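# Place circuit board under microscope and set focus

## Task

Put the blue circuit board down flat on the microscope's base plate so that its big square chip sits beneath the lens. Then rotate the focus knob until the focus meter shown on the monitor has its marker inside the green band.

## Robot and tools

Robot: two arms, left_arm and right_arm. right_arm ends in a five-finger right hand and left_arm in a mirrored left hand. In the scene frame the bases sit near left_arm (-0.047, +0.269, 0) m and right_arm (+0.040, -0.309, 0) m, each turned slightly about z. Scene frame: origin at table-top height midway between the nominal bases, +z up, +x out over the table, left_arm on the +y side (image left and right do not match these names). A two-camera stand is fixed behind the arms. Loose objects may get a brief nudge now and then.

Hand point: a point fixed to the palm, about 0.05 m in front of it and 0.15 m along the fingers from the wrist face. Its +z runs along straight fingers and +y out of the palm. +x runs across the palm away from the thumb on the right hand, toward the thumb on the left hand. Straight fingertips reach 0.06 to 0.07 m past the point, with their centre lines 0.06 m behind it along -y. A wrist bracket on the little-finger side can strike things. Reported positions and orientations may be a few centimetres off, and resting hands often sag 1 to 5 cm below the command. That sag alone does not mean contact.

Row layout (used by execute_actions and move): one flat list of 28 numbers covering both arms, each in [-1, 1]. Order: left_arm dx, dy, dz, rx, ry, rz; left hand little, ring, middle, index, thumb_bend, thumb_turn; left force_limit, speed; then the same fourteen for the right arm. The six pose numbers form an offset, not a pose. It is measured from that arm's Hand target at the start of the action or move, along that Hand target's own axes. 1.0 equals 0.6 m or 180 degrees, and rx, ry, rz together make one rotation vector. Every row of an action counts from the same start. Repeating an offset therefore moves further again, and six zeros re-request the current Hand target. Each step, the commanded orientation is clipped to within 40 degrees of the measured one. The hand numbers are absolute targets. For fingers -1 means straight and +1 curled. thumb_bend runs from -1 straight to +1 fully bent. thumb_turn runs from -1 beside the palm to +1 opposite the fingers. force_limit maps -1 to about 0 N and +1 to 10 N, or 15 N for the two thumb motors. speed rises from near zero at -1 to full at +0.48 and above. To leave a hand unchanged, resend the eight hand numbers of its last executed row. Before any row has run, use hand_measured plus hand_force_limit and hand_speed.

execute_actions(actions, cameras): actions is a list of actions. Each action has up to 15 rows, one per 1/30 s step, and a short action holds its last row. Camera images come back only when actions is empty or cameras requests them. Camera names: cam_head_left, cam_head_right, cam_high, or ["all"].

move(target, speed, blend, blocking, cameras): drives the hand points in straight lines toward target. target is one 28-number row or a list of up to 15 rows, and every row is an offset from the same starting Hand targets. speed is the path top speed in m/s, from 0.002 to 4.3 with default 0.25; turning is capped at twice that in rad/s. Give one value or one per target. blend is a corner-rounding distance in m, and 0 means stop at each target. blocking=false returns after about 0.5 s while the motion continues. Moves do not avoid obstacles or the other arm. Avoid paths near an arm's own base. The result adds a move: line with the ending (done, off_target, moving, held, fault) and limits (paced = pose clipped, held = steps withheld).

wait(seconds 0 to 10) lets the scene run. stop brakes a running move. zoom_image(camera, region [x0, y0, x1, y1] in pixels, at most 504 wide and high) enlarges part of cam_head_left, cam_head_right or cam_high's latest image. show_instructions displays the reference pages. finished_scene(scene=1) ends the scene for good, and the result must hold without the robot.

Results: end_effector_position (m) and end_effector_quat_wxyz, in each arm's base frame. Hand target is the last commanded pose after clipping, and the next offsets count from it. Also listed: joint positions, velocities and torques (torques are noisy and include gravity), and motor temperatures. For the hand: hand_measured, hand_stopped_by (moving, target, force, stalled, fault), hand_load_n (fingertip force, positive when pushed open) and hand_force_limit / hand_speed. Each hand list follows the motor order above.

Gripping: with thumb_turn at +1 the hand grips objects about 0.035 to 0.065 m thick, or handles down to about 0.025 m. For a gentle grip close at speed -0.94 or lower. To squeeze harder, raise force_limit and send a target further closed than hand_measured. To loosen, send a target more open. A lost grip shows as hand_load_n dropping toward 0.

Avoid the following. Dropping the board or letting go while it moves. Fast contact or big overshoots past a contact point. Hard hits on fixed or heavy things. Letting anything leave the table. Any contact or squeeze between the two hands, which can end the scene. Overloading fingers. Holding stretched or straining poses long enough for motors to overheat: MOTOR HOT warns at 85 °C, and at 100 °C the arm drops. To end a push against something, command a target back past the hand point.

Each tool is called after "Emit:" as name([rows], argument=value, ...), one row to a line, values as JSON.

Reference images:

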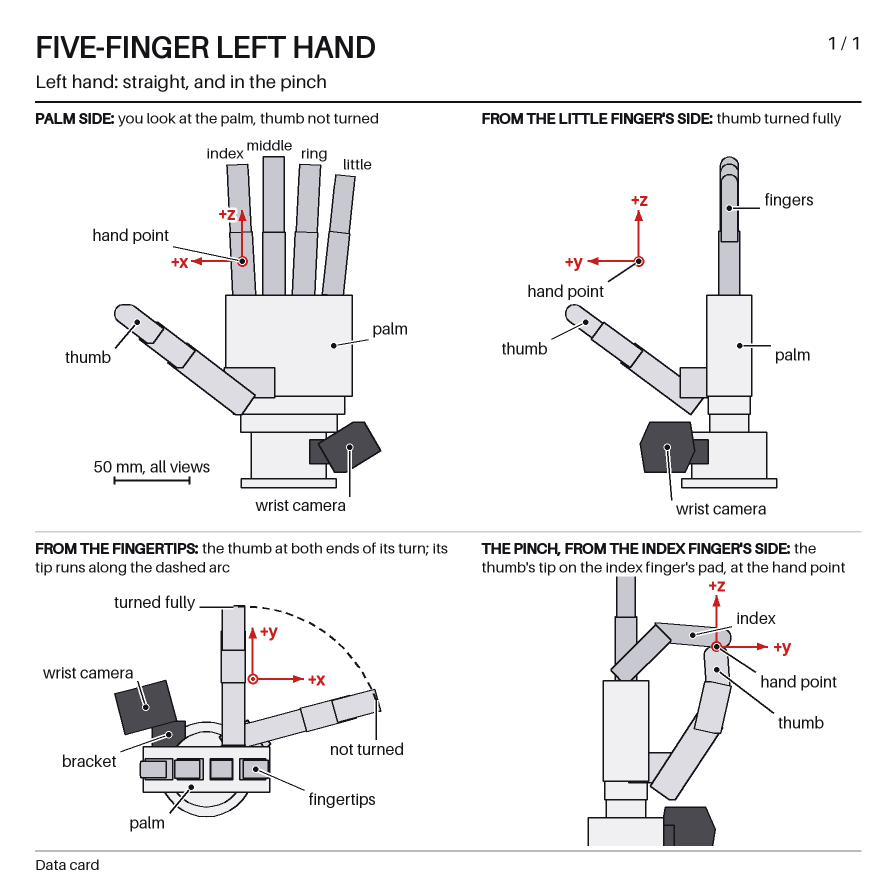

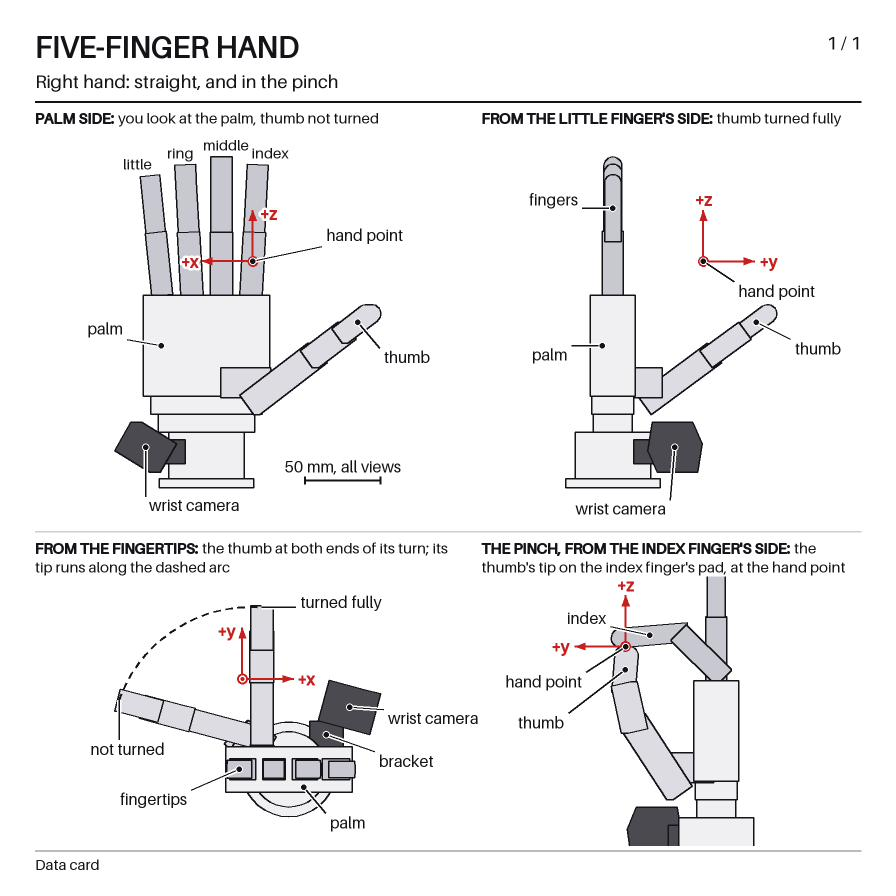

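## Session

Emit:
execute_actions(actions=[])

Scene clock: 0.00 s.
left_arm: end_effector_position=(+0.5396, -0.0490, +0.3515) hand_measured=(-1.000, -1.000, -1.000, -1.000, -1.000, -1.000) hand_load_n=(+0.0, +0.0, +0.0, +0.0, +0.0, +0.0) hand_stopped_by=(target, target, target, target, target, target) hand_force_limit=0.00 hand_speed=-0.80 end_effector_quat_wxyz=(+0.123, +0.966, -0.010, +0.228) | right_arm: end_effector_position=(+0.0810, -0.2070, +0.1204) hand_measured=(-1.000, -1.000, -1.000, -1.000, -1.000, -1.000) hand_load_n=(+0.0, +0.0, +0.0, +0.0, +0.0, +0.0) hand_stopped_by=(target, target, target, target, target, target) hand_force_limit=0.00 hand_speed=-0.80 end_effector_quat_wxyz=(+0.284, +0.824, -0.489, -0.034)
Joint positions: left_arm=[0.128 1.4 1.515 -1.25 0.301 -1.489] | right_arm=[-0.542 1.084 0.641 -1.201 0.575 -1.021]
Joint velocities: within noise
Joint torques (N m): no reading
Motor temperatures (°C): left_arm=[25 24 28 24 25 27] | right_arm=[26 25 24 25 27 28]
Heat: left arm: hottest elbow 28 °C; right arm: hottest wrist roll 28 °C.
Hand target: left_arm +0.5433, -0.0486, +0.3683; +0.121, +0.962, -0.013, +0.245 | right_arm +0.0879, -0.2112, +0.1263; +0.284, +0.823, -0.491, -0.023

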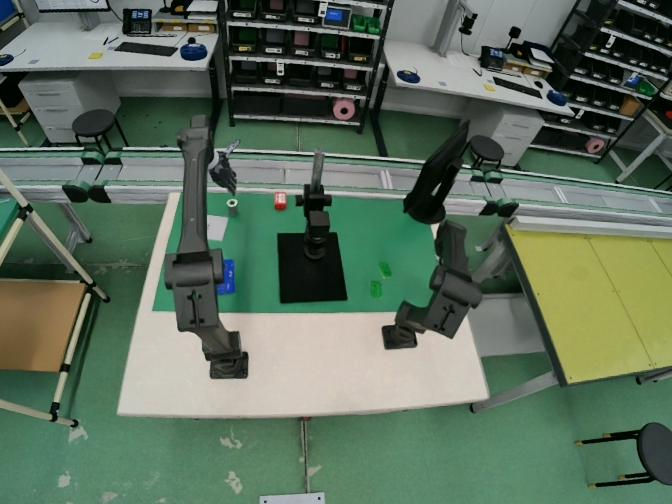

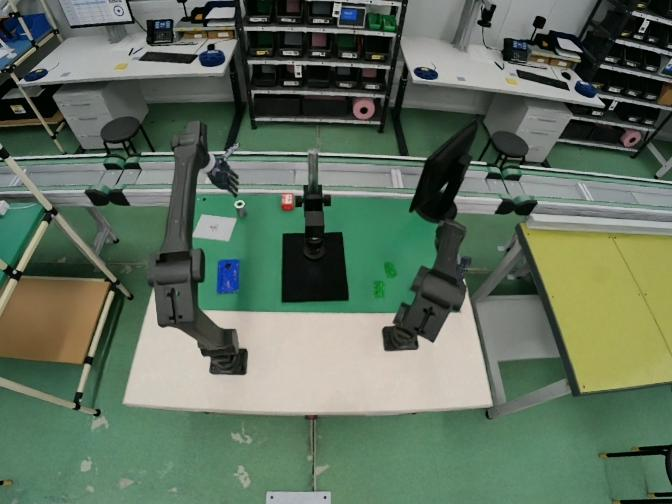

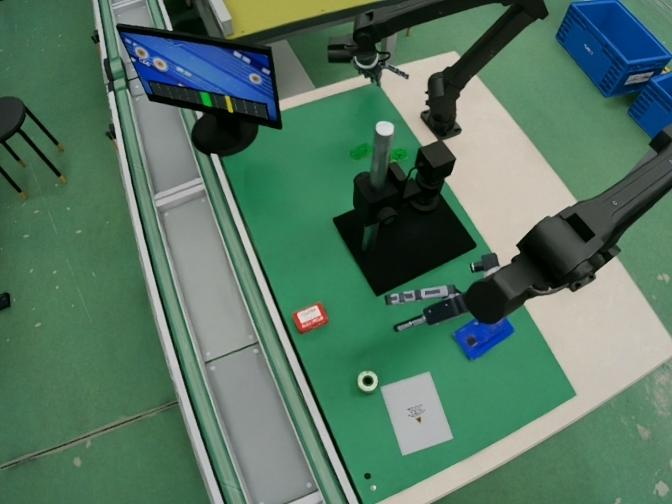

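Emit:
zoom_image(camera="cam_head_right", region=[180, 180, 460, 390])

Emit:
zoom_image(camera="cam_high", region=[270, 110, 550, 320])

Emit:
zoom_image(camera="cam_high", region=[100, 10, 300, 160])

Emit:
zoom_image(camera="cam_high", region=[270, 240, 550, 450])

Emit:
zoom_image(camera="cam_head_right", region=[200, 140, 360, 300])

Scaled by 1.800 from the camera's 672x504 image, which has a finer 960x720 frame.

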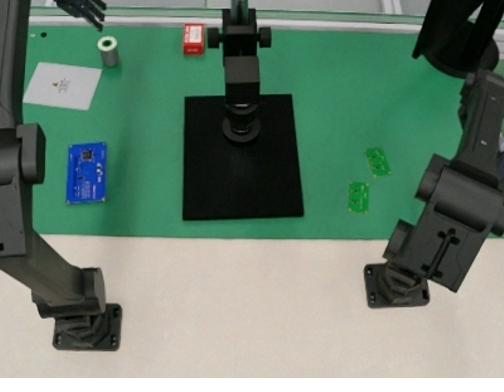

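Scaled by 1.800 from the camera's 672x504 image, which has a finer 960x720 frame.

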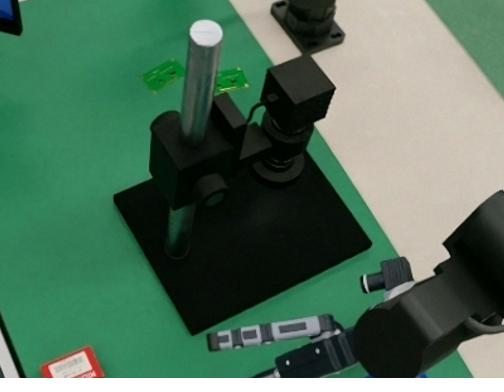

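Scaled by 2.520 from the camera's 672x504 image, which has a finer 960x720 frame.

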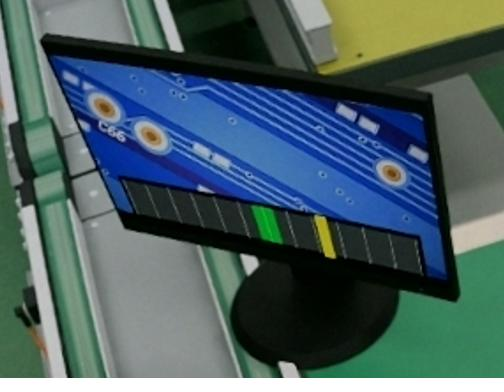

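Scaled by 1.800 from the camera's 672x504 image, which has a finer 960x720 frame.

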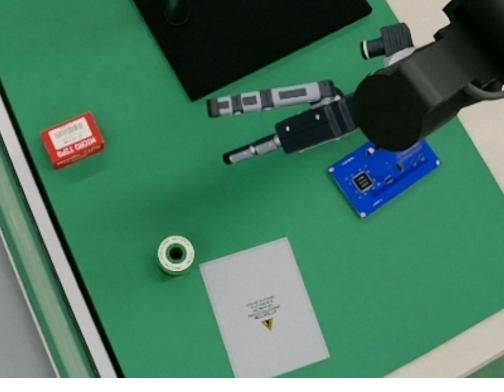

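Scaled by 3.150 from the camera's 672x504 image, which has a finer 960x720 frame.

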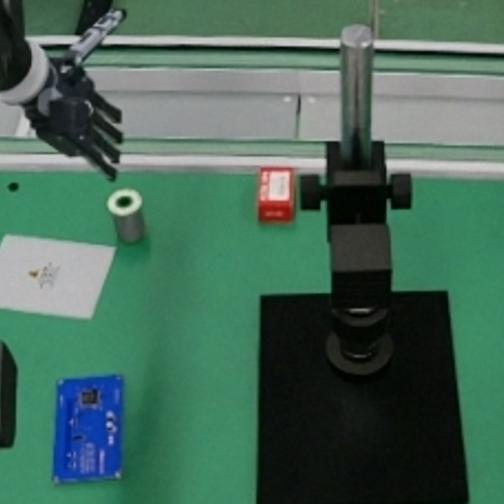

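Emit:
zoom_image(camera="cam_head_right", region=[200, 245, 260, 305])

Emit:
zoom_image(camera="cam_high", region=[440, 300, 530, 370])

Emit:
zoom_image(camera="cam_head_right", region=[270, 140, 360, 260])

Emit:
zoom_image(camera="cam_high", region=[330, 110, 490, 230])

Scaled by 8.400 from the camera's 672x504 image, which has a finer 960x720 frame.

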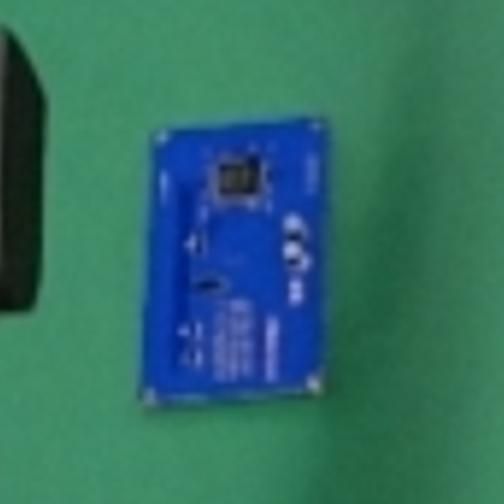

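Scaled by 5.600 from the camera's 672x504 image, which has a finer 960x720 frame.

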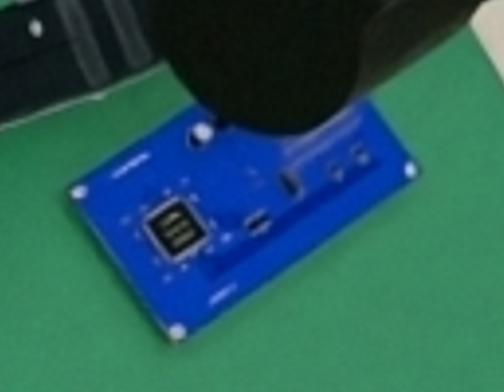

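Scaled by 4.200 from the camera's 672x504 image, which has a finer 960x720 frame.

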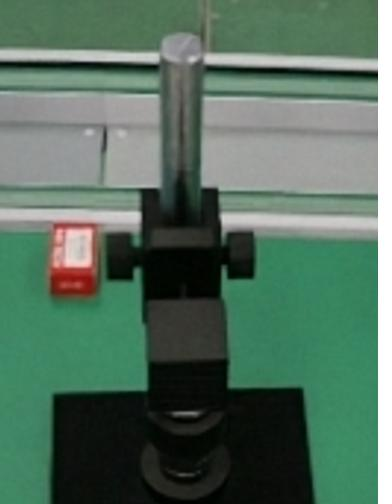

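Scaled by 3.150 from the camera's 672x504 image, which has a finer 960x720 frame.

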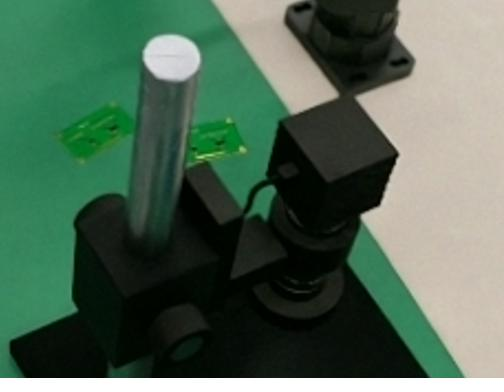

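Emit:
zoom_image(camera="cam_high", region=[445, 310, 485, 362])

Emit:
zoom_image(camera="cam_high", region=[480, 300, 530, 350])

Emit:
zoom_image(camera="cam_head_left", region=[210, 250, 245, 300])

Emit:
zoom_image(camera="cam_head_right", region=[213, 280, 245, 300])

Scaled by 9.692 from the camera's 672x504 image, which has a finer 960x720 frame.

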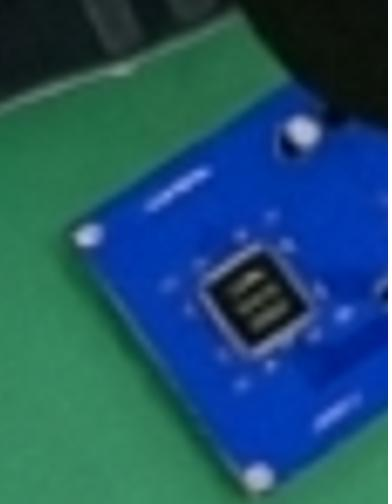

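Scaled by 10.080 from the camera's 672x504 image, which has a finer 960x720 frame.

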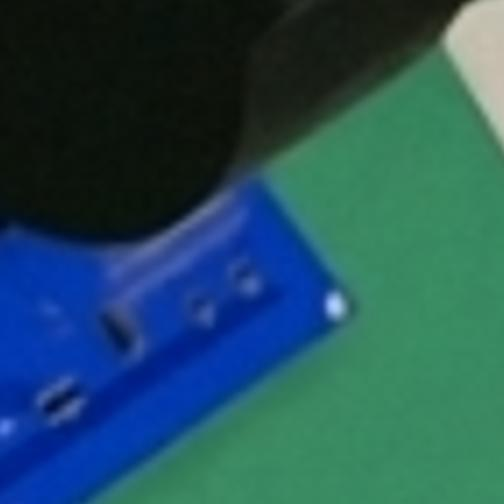

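Scaled by 10.080 from the camera's 672x504 image, which has a finer 960x720 frame.

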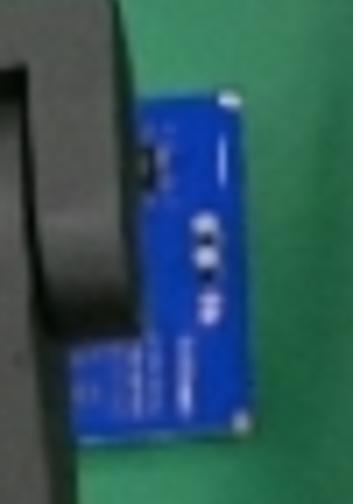

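Scaled by 15.750 from the camera's 672x504 image, which has a finer 960x720 frame.

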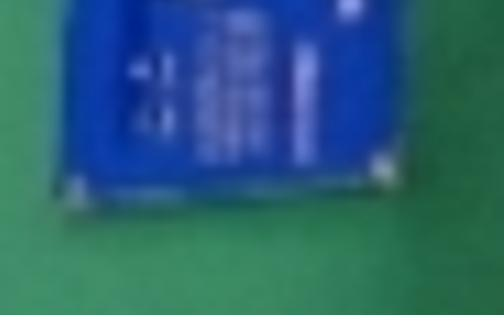

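Emit:
move(target=[-0.2125,-0.3087,-0.1655,0.078,-0.158,-0.0084,-1,-1,-1,-1,-1,-1,0,-0.8,0,0,0,0,0,0,-1,-1,-1,-1,-1,-1,0,-0.8], cameras=["all"])

Scene clock: 12.00 s.
left_arm: end_effector_position=(+0.3995, +0.1466, +0.3308) hand_measured=(-1.000, -1.000, -1.000, -1.000, -1.000, -1.000) hand_load_n=(+0.0, +0.0, +0.0, +0.0, +0.0, +0.0) hand_stopped_by=(target, target, target, target, target, target) hand_force_limit=0.00 hand_speed=-0.80 end_effector_quat_wxyz=(-0.011, +0.999, +0.006, +0.045) | right_arm: end_effector_position=(+0.0810, -0.2070, +0.1204) hand_measured=(-1.000, -1.000, -1.000, -1.000, -1.000, -1.000) hand_load_n=(+0.0, +0.0, +0.0, +0.0, +0.0, +0.0) hand_stopped_by=(target, target, target, target, target, target) hand_force_limit=0.00 hand_speed=-0.80 end_effector_quat_wxyz=(+0.284, +0.824, -0.489, -0.034)
Joint positions: left_arm=[0.524 1.401 1.616 -1.696 0.025 -1.06] | right_arm=[-0.542 1.084 0.641 -1.201 0.575 -1.021]
Joint torques (N m): left_arm=[-0.09 -13.92 8.92 -0.17 -0.01 0.21] | right_arm=[2.08 -3.6 7.56 -0.2 0.54 -0.05]
Heat: left arm: hottest elbow 30 °C; right arm: hottest wrist roll 28 °C.
Hand target: left_arm +0.4001, +0.1504, +0.3504; +0.000, +1.000, +0.000, +0.000 | right_arm +0.0879, -0.2112, +0.1263; +0.284, +0.823, -0.491, -0.023
Off the commanded pose: left_arm 0.020 m, 5 deg | right_arm 0.010 m, 1 deg.
joint sent to its limit (left arm) — joint 4 (wrist pitch), lower limit. The joint targets are off in orientation, not in position.
move: off_target (left_arm)

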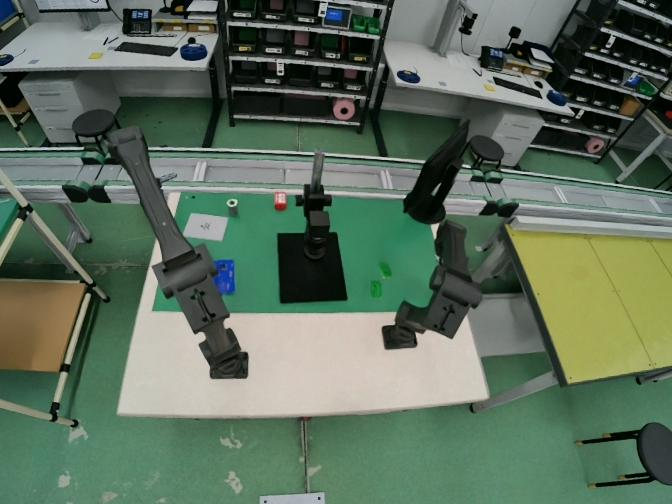

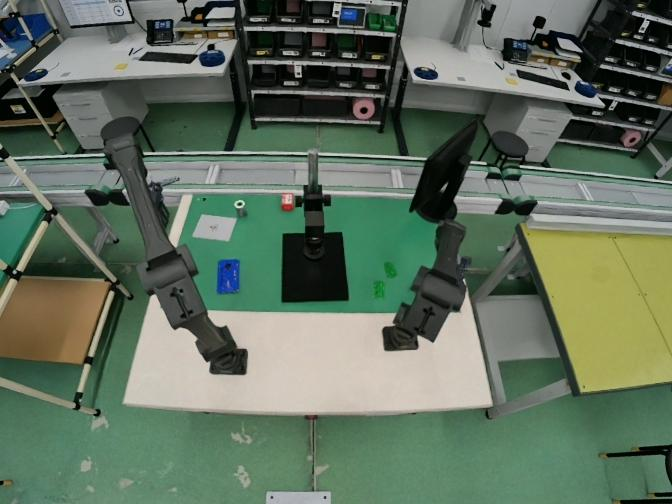

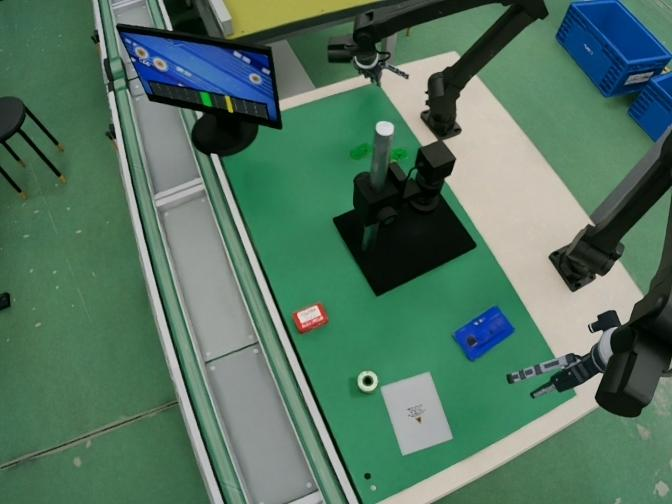

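Emit:
zoom_image(camera="cam_high", region=[445, 300, 525, 365])

Emit:
zoom_image(camera="cam_high", region=[480, 300, 640, 420])

Emit:
zoom_image(camera="cam_head_right", region=[90, 100, 300, 310])

Scaled by 6.300 from the camera's 672x504 image, which has a finer 960x720 frame.

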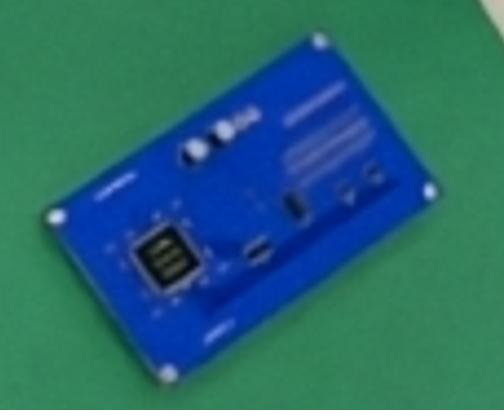

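Scaled by 3.150 from the camera's 672x504 image, which has a finer 960x720 frame.

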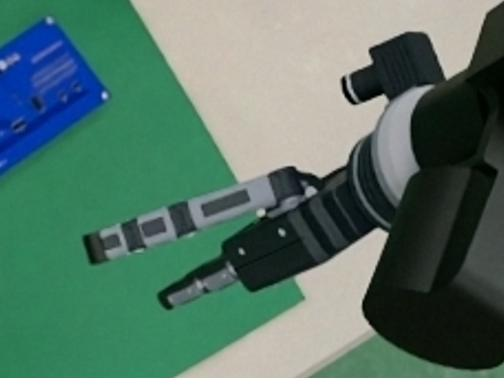

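Scaled by 2.400 from the camera's 672x504 image, which has a finer 960x720 frame.

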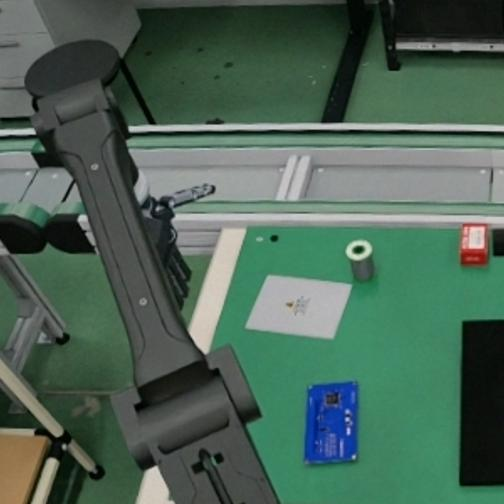

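Emit:
zoom_image(camera="cam_head_right", region=[100, 180, 300, 430])

Emit:
zoom_image(camera="cam_head_right", region=[340, 180, 540, 430])

Emit:
zoom_image(camera="cam_high", region=[200, 40, 500, 265])

Emit:
zoom_image(camera="cam_high", region=[300, 190, 672, 504])

Scaled by 2.016 from the camera's 672x504 image, which has a finer 960x720 frame.

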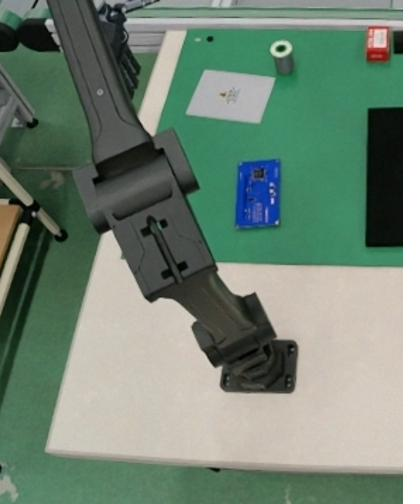

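Scaled by 2.016 from the camera's 672x504 image, which has a finer 960x720 frame.

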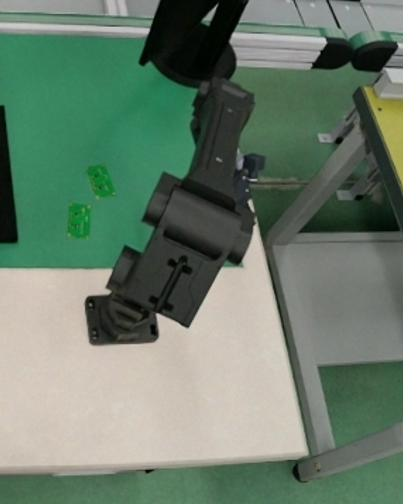

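Scaled by 1.680 from the camera's 672x504 image, which has a finer 960x720 frame.

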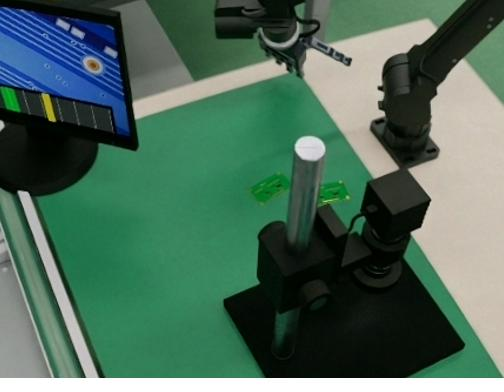

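Scaled by 1.355 from the camera's 672x504 image, which has a finer 960x720 frame.

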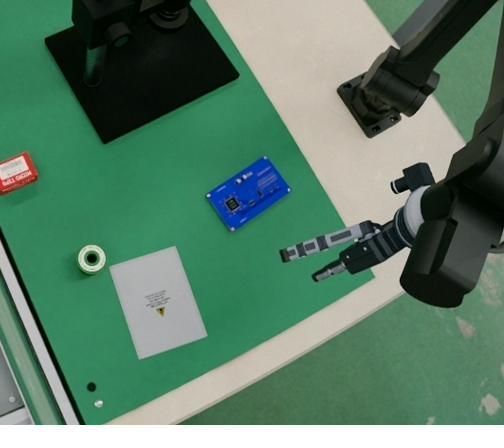

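Emit:
zoom_image(camera="cam_head_right", region=[130, 160, 210, 240])

Emit:
zoom_image(camera="cam_high", region=[500, 330, 600, 420])

Emit:
zoom_image(camera="cam_high", region=[530, 200, 630, 300])

Emit:
zoom_image(camera="cam_high", region=[400, 60, 500, 160])

Scaled by 6.300 from the camera's 672x504 image, which has a finer 960x720 frame.

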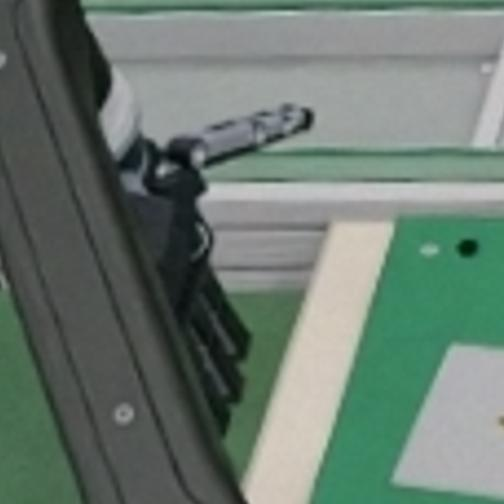

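Scaled by 5.040 from the camera's 672x504 image, which has a finer 960x720 frame.

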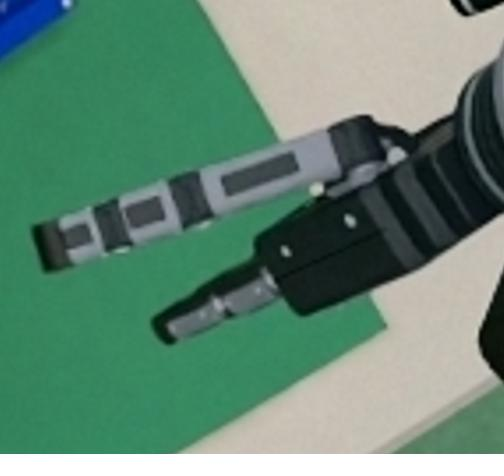

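Scaled by 5.040 from the camera's 672x504 image, which has a finer 960x720 frame.

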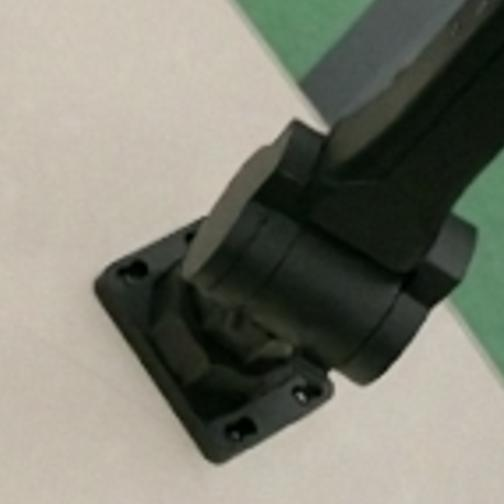

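Scaled by 5.040 from the camera's 672x504 image, which has a finer 960x720 frame.

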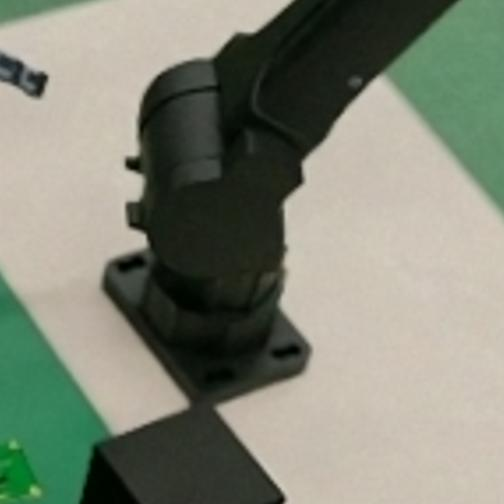

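Emit:
move(target=[-0.1337,0.163,0.3173,0.2902,-0.0123,-0.0250,-1,-1,-1,-1,-1,-1,0,-0.8,0,0,0,0,0,0,-1,-1,-1,-1,-1,-1,0,-0.8], cameras=["all"])

Scene clock: 43.00 s.
left_arm: end_effector_position=(+0.3200, +0.0556, +0.1630) hand_measured=(-1.000, -1.000, -1.000, -1.000, -1.000, -1.000) hand_load_n=(+0.0, +0.0, +0.0, +0.0, +0.0, -0.5) hand_stopped_by=(target, target, target, target, target, target) hand_force_limit=0.00 hand_speed=-0.80 end_effector_quat_wxyz=(-0.436, +0.899, +0.043, -0.014) | right_arm: end_effector_position=(+0.0810, -0.2070, +0.1204) hand_measured=(-1.000, -1.000, -1.000, -1.000, -1.000, -1.000) hand_load_n=(+0.0, +0.0, +0.0, +0.0, +0.0, +0.0) hand_stopped_by=(target, target, target, target, target, target) hand_force_limit=0.00 hand_speed=-0.80 end_effector_quat_wxyz=(+0.284, +0.824, -0.489, -0.034)
Joint positions: left_arm=[-0.204 1.241 0.946 -1.618 -0.854 -2.027] | right_arm=[-0.542 1.084 0.641 -1.201 0.575 -1.021]
Joint torques (N m): left_arm=[-1.61 -7.41 5.59 -0.88 -0.63 -0.04] | right_arm=[2.02 -3.78 7.51 -0.18 0.53 -0.05]
Motor temperatures (°C): left_arm=[25 25 33 24 25 27] | right_arm=[26 25 26 25 27 28]
Heat: left arm: hottest elbow 33 °C; right arm: hottest wrist roll 28 °C.
Hand target: left_arm +0.3200, +0.0528, +0.1600; -0.440, +0.897, +0.038, -0.019 | right_arm +0.0879, -0.2112, +0.1263; +0.284, +0.823, -0.491, -0.023
Off the commanded pose: left_arm 0.004 m, 1 deg | right_arm 0.010 m, 1 deg.
move: done

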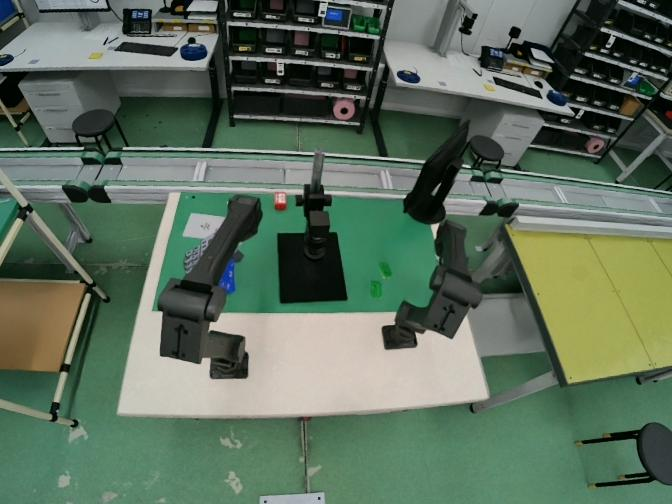

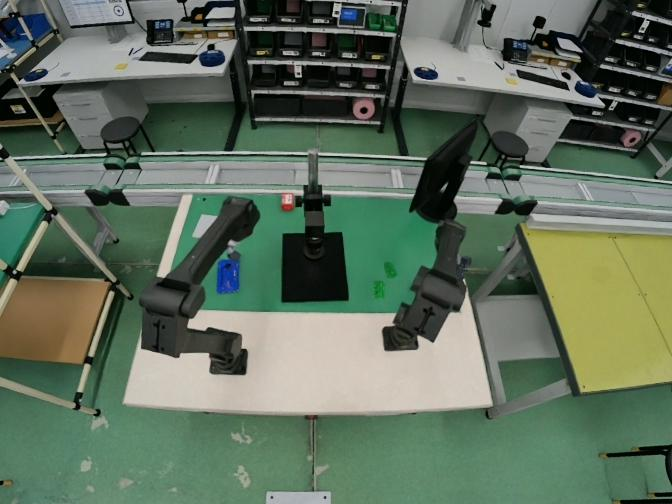

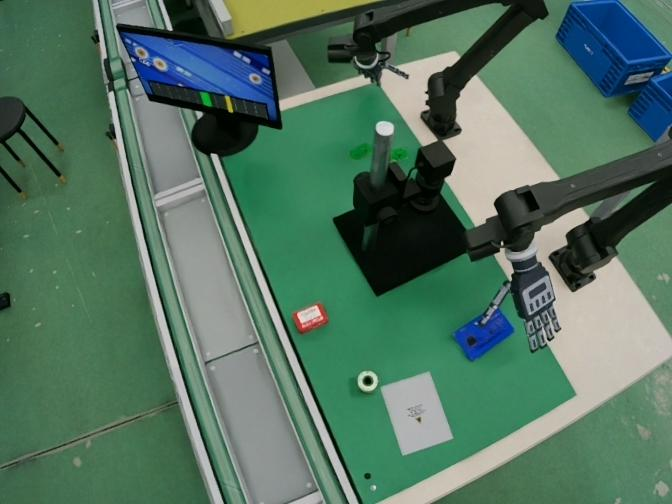

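Emit:
move(target=[0,0,0,0,0,0,-1,-0.76,-0.76,-0.76,-1,1,0,0,0,0,0,0,0,0,-1,-1,-1,-1,-1,-1,0,-0.8], cameras=["all"])

Emit:
zoom_image(camera="cam_high", region=[420, 230, 600, 380])

Emit:
zoom_image(camera="cam_head_right", region=[180, 190, 280, 310])

Scene clock: 45.03 s.
left_arm: end_effector_position=(+0.3201, +0.0558, +0.1632) hand_measured=(-1.000, -0.760, -0.760, -0.760, -1.000, +1.000) hand_load_n=(+0.0, +0.0, +0.0, +0.0, +0.0, +0.0) hand_stopped_by=(target, target, target, target, target, target) hand_force_limit=0.00 hand_speed=0.00 end_effector_quat_wxyz=(-0.437, +0.898, +0.044, -0.014) | right_arm: end_effector_position=(+0.0810, -0.2070, +0.1204) hand_measured=(-1.000, -1.000, -1.000, -1.000, -1.000, -1.000) hand_load_n=(+0.0, +0.0, +0.0, +0.0, +0.0, +0.0) hand_stopped_by=(target, target, target, target, target, target) hand_force_limit=0.00 hand_speed=-0.80 end_effector_quat_wxyz=(+0.284, +0.824, -0.489, -0.034)
Joint positions: left_arm=[-0.204 1.241 0.946 -1.618 -0.855 -2.031] | right_arm=[-0.542 1.084 0.641 -1.201 0.575 -1.021]
Joint torques (N m): left_arm=[-1.61 -7.36 5.6 -0.87 -0.59 -0.01] | right_arm=[2.14 -3.49 7.62 -0.21 0.53 -0.05]
Heat: left arm: hottest elbow 33 °C; right arm: hottest wrist roll 28 °C.
Hand target: left_arm +0.3200, +0.0528, +0.1600; -0.440, +0.897, +0.038, -0.019 | right_arm +0.0879, -0.2112, +0.1263; +0.284, +0.823, -0.491, -0.023
Off the commanded pose: left_arm 0.004 m, 1 deg | right_arm 0.010 m, 1 deg.
move: done

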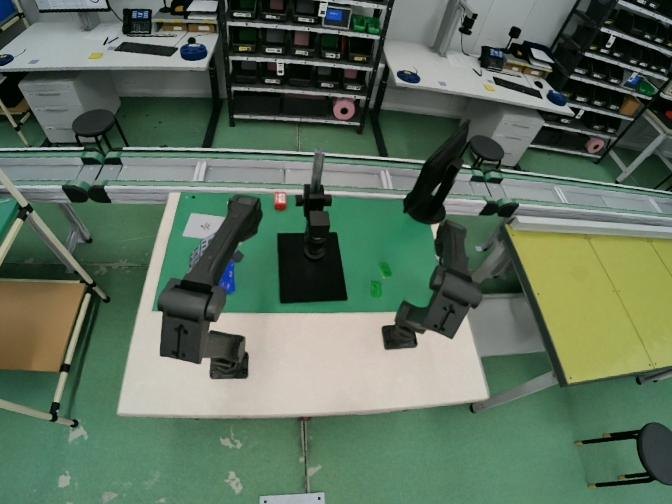

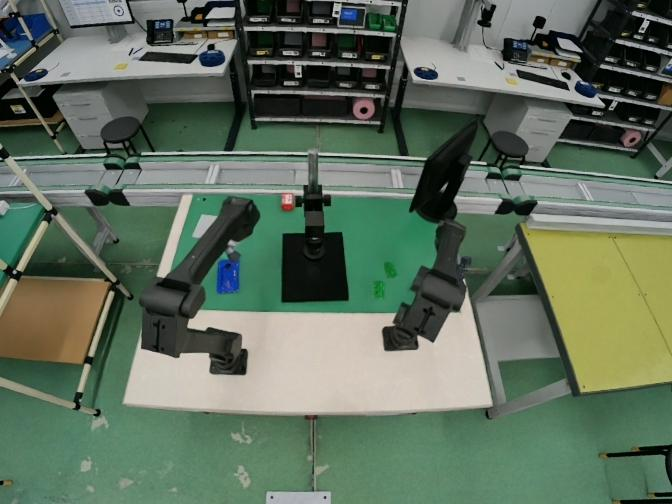

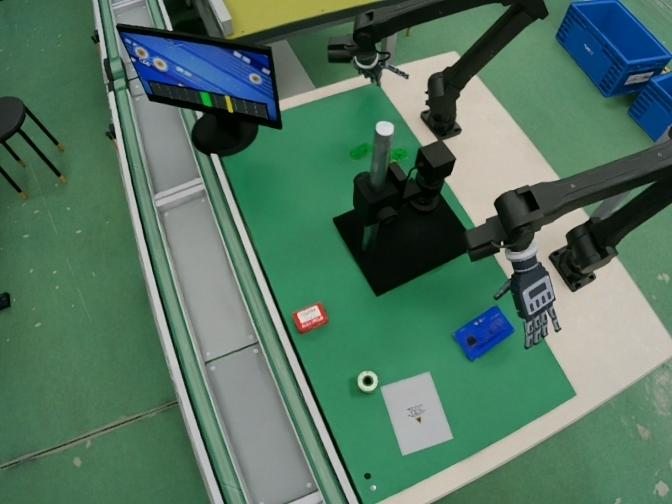

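Scaled by 2.800 from the camera's 672x504 image, which has a finer 960x720 frame.

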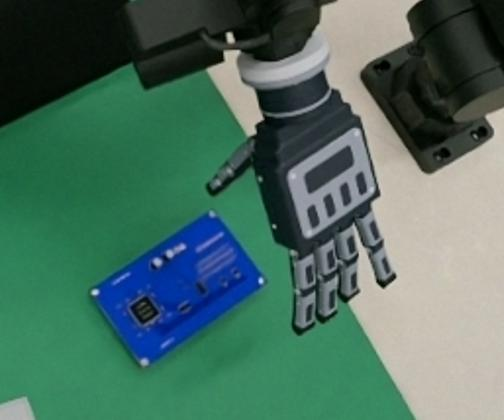

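Scaled by 4.200 from the camera's 672x504 image, which has a finer 960x720 frame.

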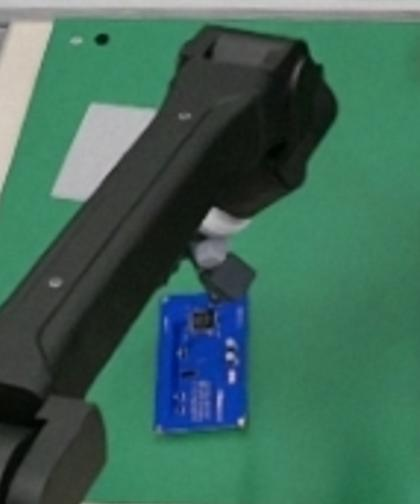

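Emit:
move(target=[-0.0123,0.1535,0.1097,0,0,0,-1,-0.76,-0.76,-0.76,-1,1,0,0,0,0,0,0,0,0,-1,-1,-1,-1,-1,-1,0,-0.8], cameras=["all"], speed=0.15)

Emit:
zoom_image(camera="cam_high", region=[430, 270, 560, 380])

Emit:
zoom_image(camera="cam_head_right", region=[190, 230, 270, 310])

Scene clock: 48.87 s.
left_arm: end_effector_position=(+0.3136, +0.0508, +0.0521) hand_measured=(-1.000, -0.760, -0.760, -0.760, -1.000, +1.000) hand_load_n=(+0.0, +0.0, +0.0, +0.0, +0.0, +0.0) hand_stopped_by=(target, target, target, target, target, target) hand_force_limit=0.00 hand_speed=0.00 end_effector_quat_wxyz=(-0.439, +0.898, +0.040, -0.019) | right_arm: end_effector_position=(+0.0810, -0.2070, +0.1204) hand_measured=(-1.000, -1.000, -1.000, -1.000, -1.000, -1.000) hand_load_n=(+0.0, +0.0, +0.0, +0.0, +0.0, +0.0) hand_stopped_by=(target, target, target, target, target, target) hand_force_limit=0.00 hand_speed=-0.80 end_effector_quat_wxyz=(+0.284, +0.824, -0.489, -0.034)
Joint positions: left_arm=[-0.226 1.392 0.754 -1.309 -0.849 -2.058] | right_arm=[-0.542 1.084 0.641 -1.201 0.575 -1.021]
Joint torques (N m): left_arm=[-1.61 -8.35 4.04 -0.18 -0.51 -0.03] | right_arm=[1.85 -3.55 7.53 -0.21 0.52 -0.04]
Heat: left arm: hottest elbow 33 °C; right arm: hottest wrist roll 28 °C.
Hand target: left_arm +0.3129, +0.0479, +0.0468; -0.440, +0.897, +0.038, -0.019 | right_arm +0.0879, -0.2112, +0.1263; +0.284, +0.823, -0.491, -0.023
Off the commanded pose: left_arm 0.006 m, 0 deg | right_arm 0.010 m, 1 deg.
move: done

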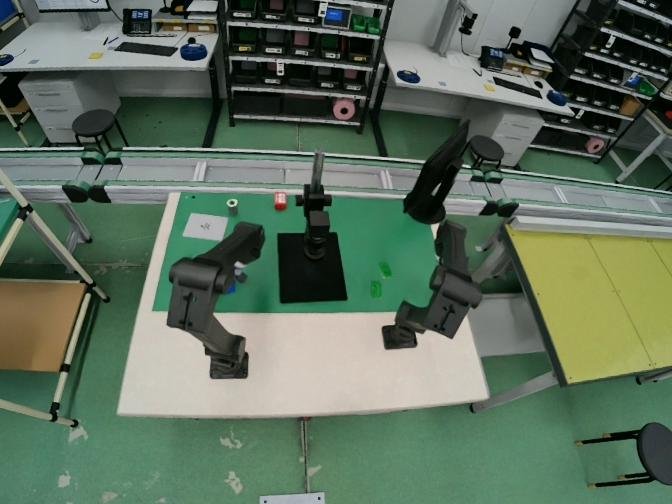

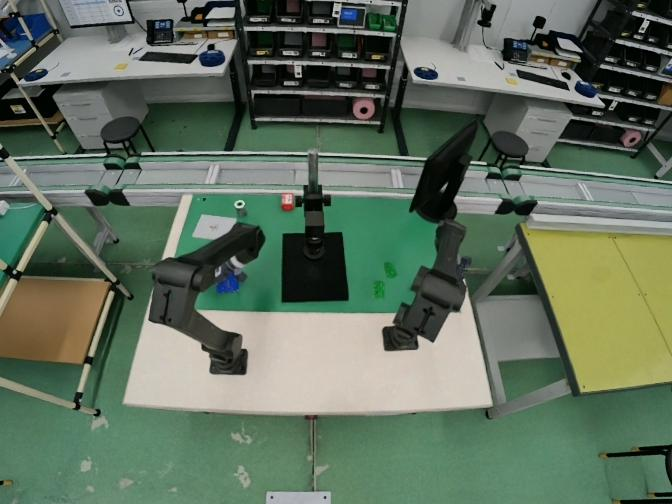

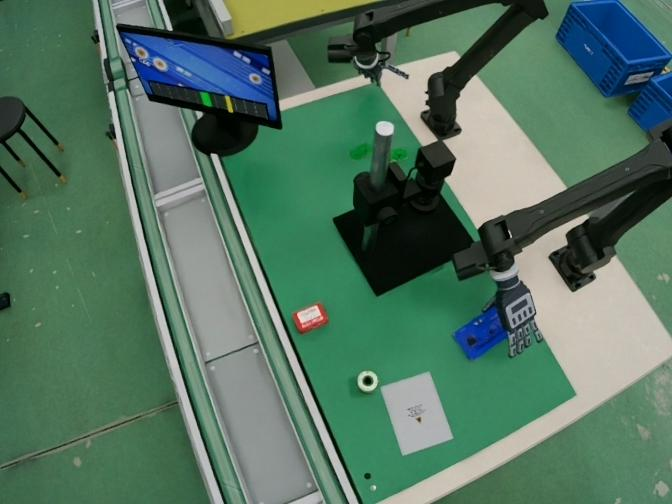

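Scaled by 3.877 from the camera's 672x504 image, which has a finer 960x720 frame.

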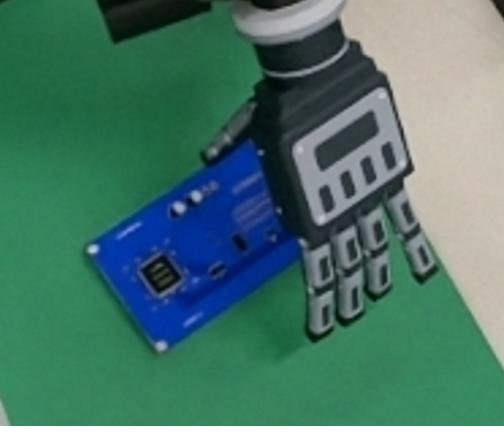

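Scaled by 6.300 from the camera's 672x504 image, which has a finer 960x720 frame.

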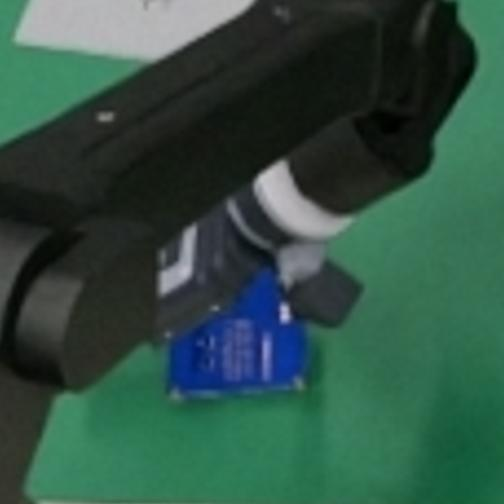

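Emit:
zoom_image(camera="cam_head_right", region=[212, 284, 244, 300])

Emit:
zoom_image(camera="cam_high", region=[448, 326, 480, 366])

Scaled by 15.750 from the camera's 672x504 image, which has a finer 960x720 frame.

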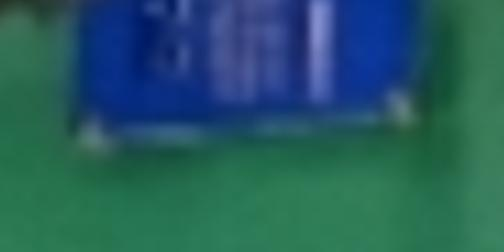

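Scaled by 12.600 from the camera's 672x504 image, which has a finer 960x720 frame.

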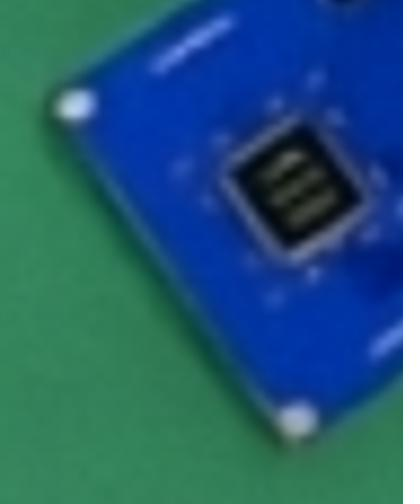

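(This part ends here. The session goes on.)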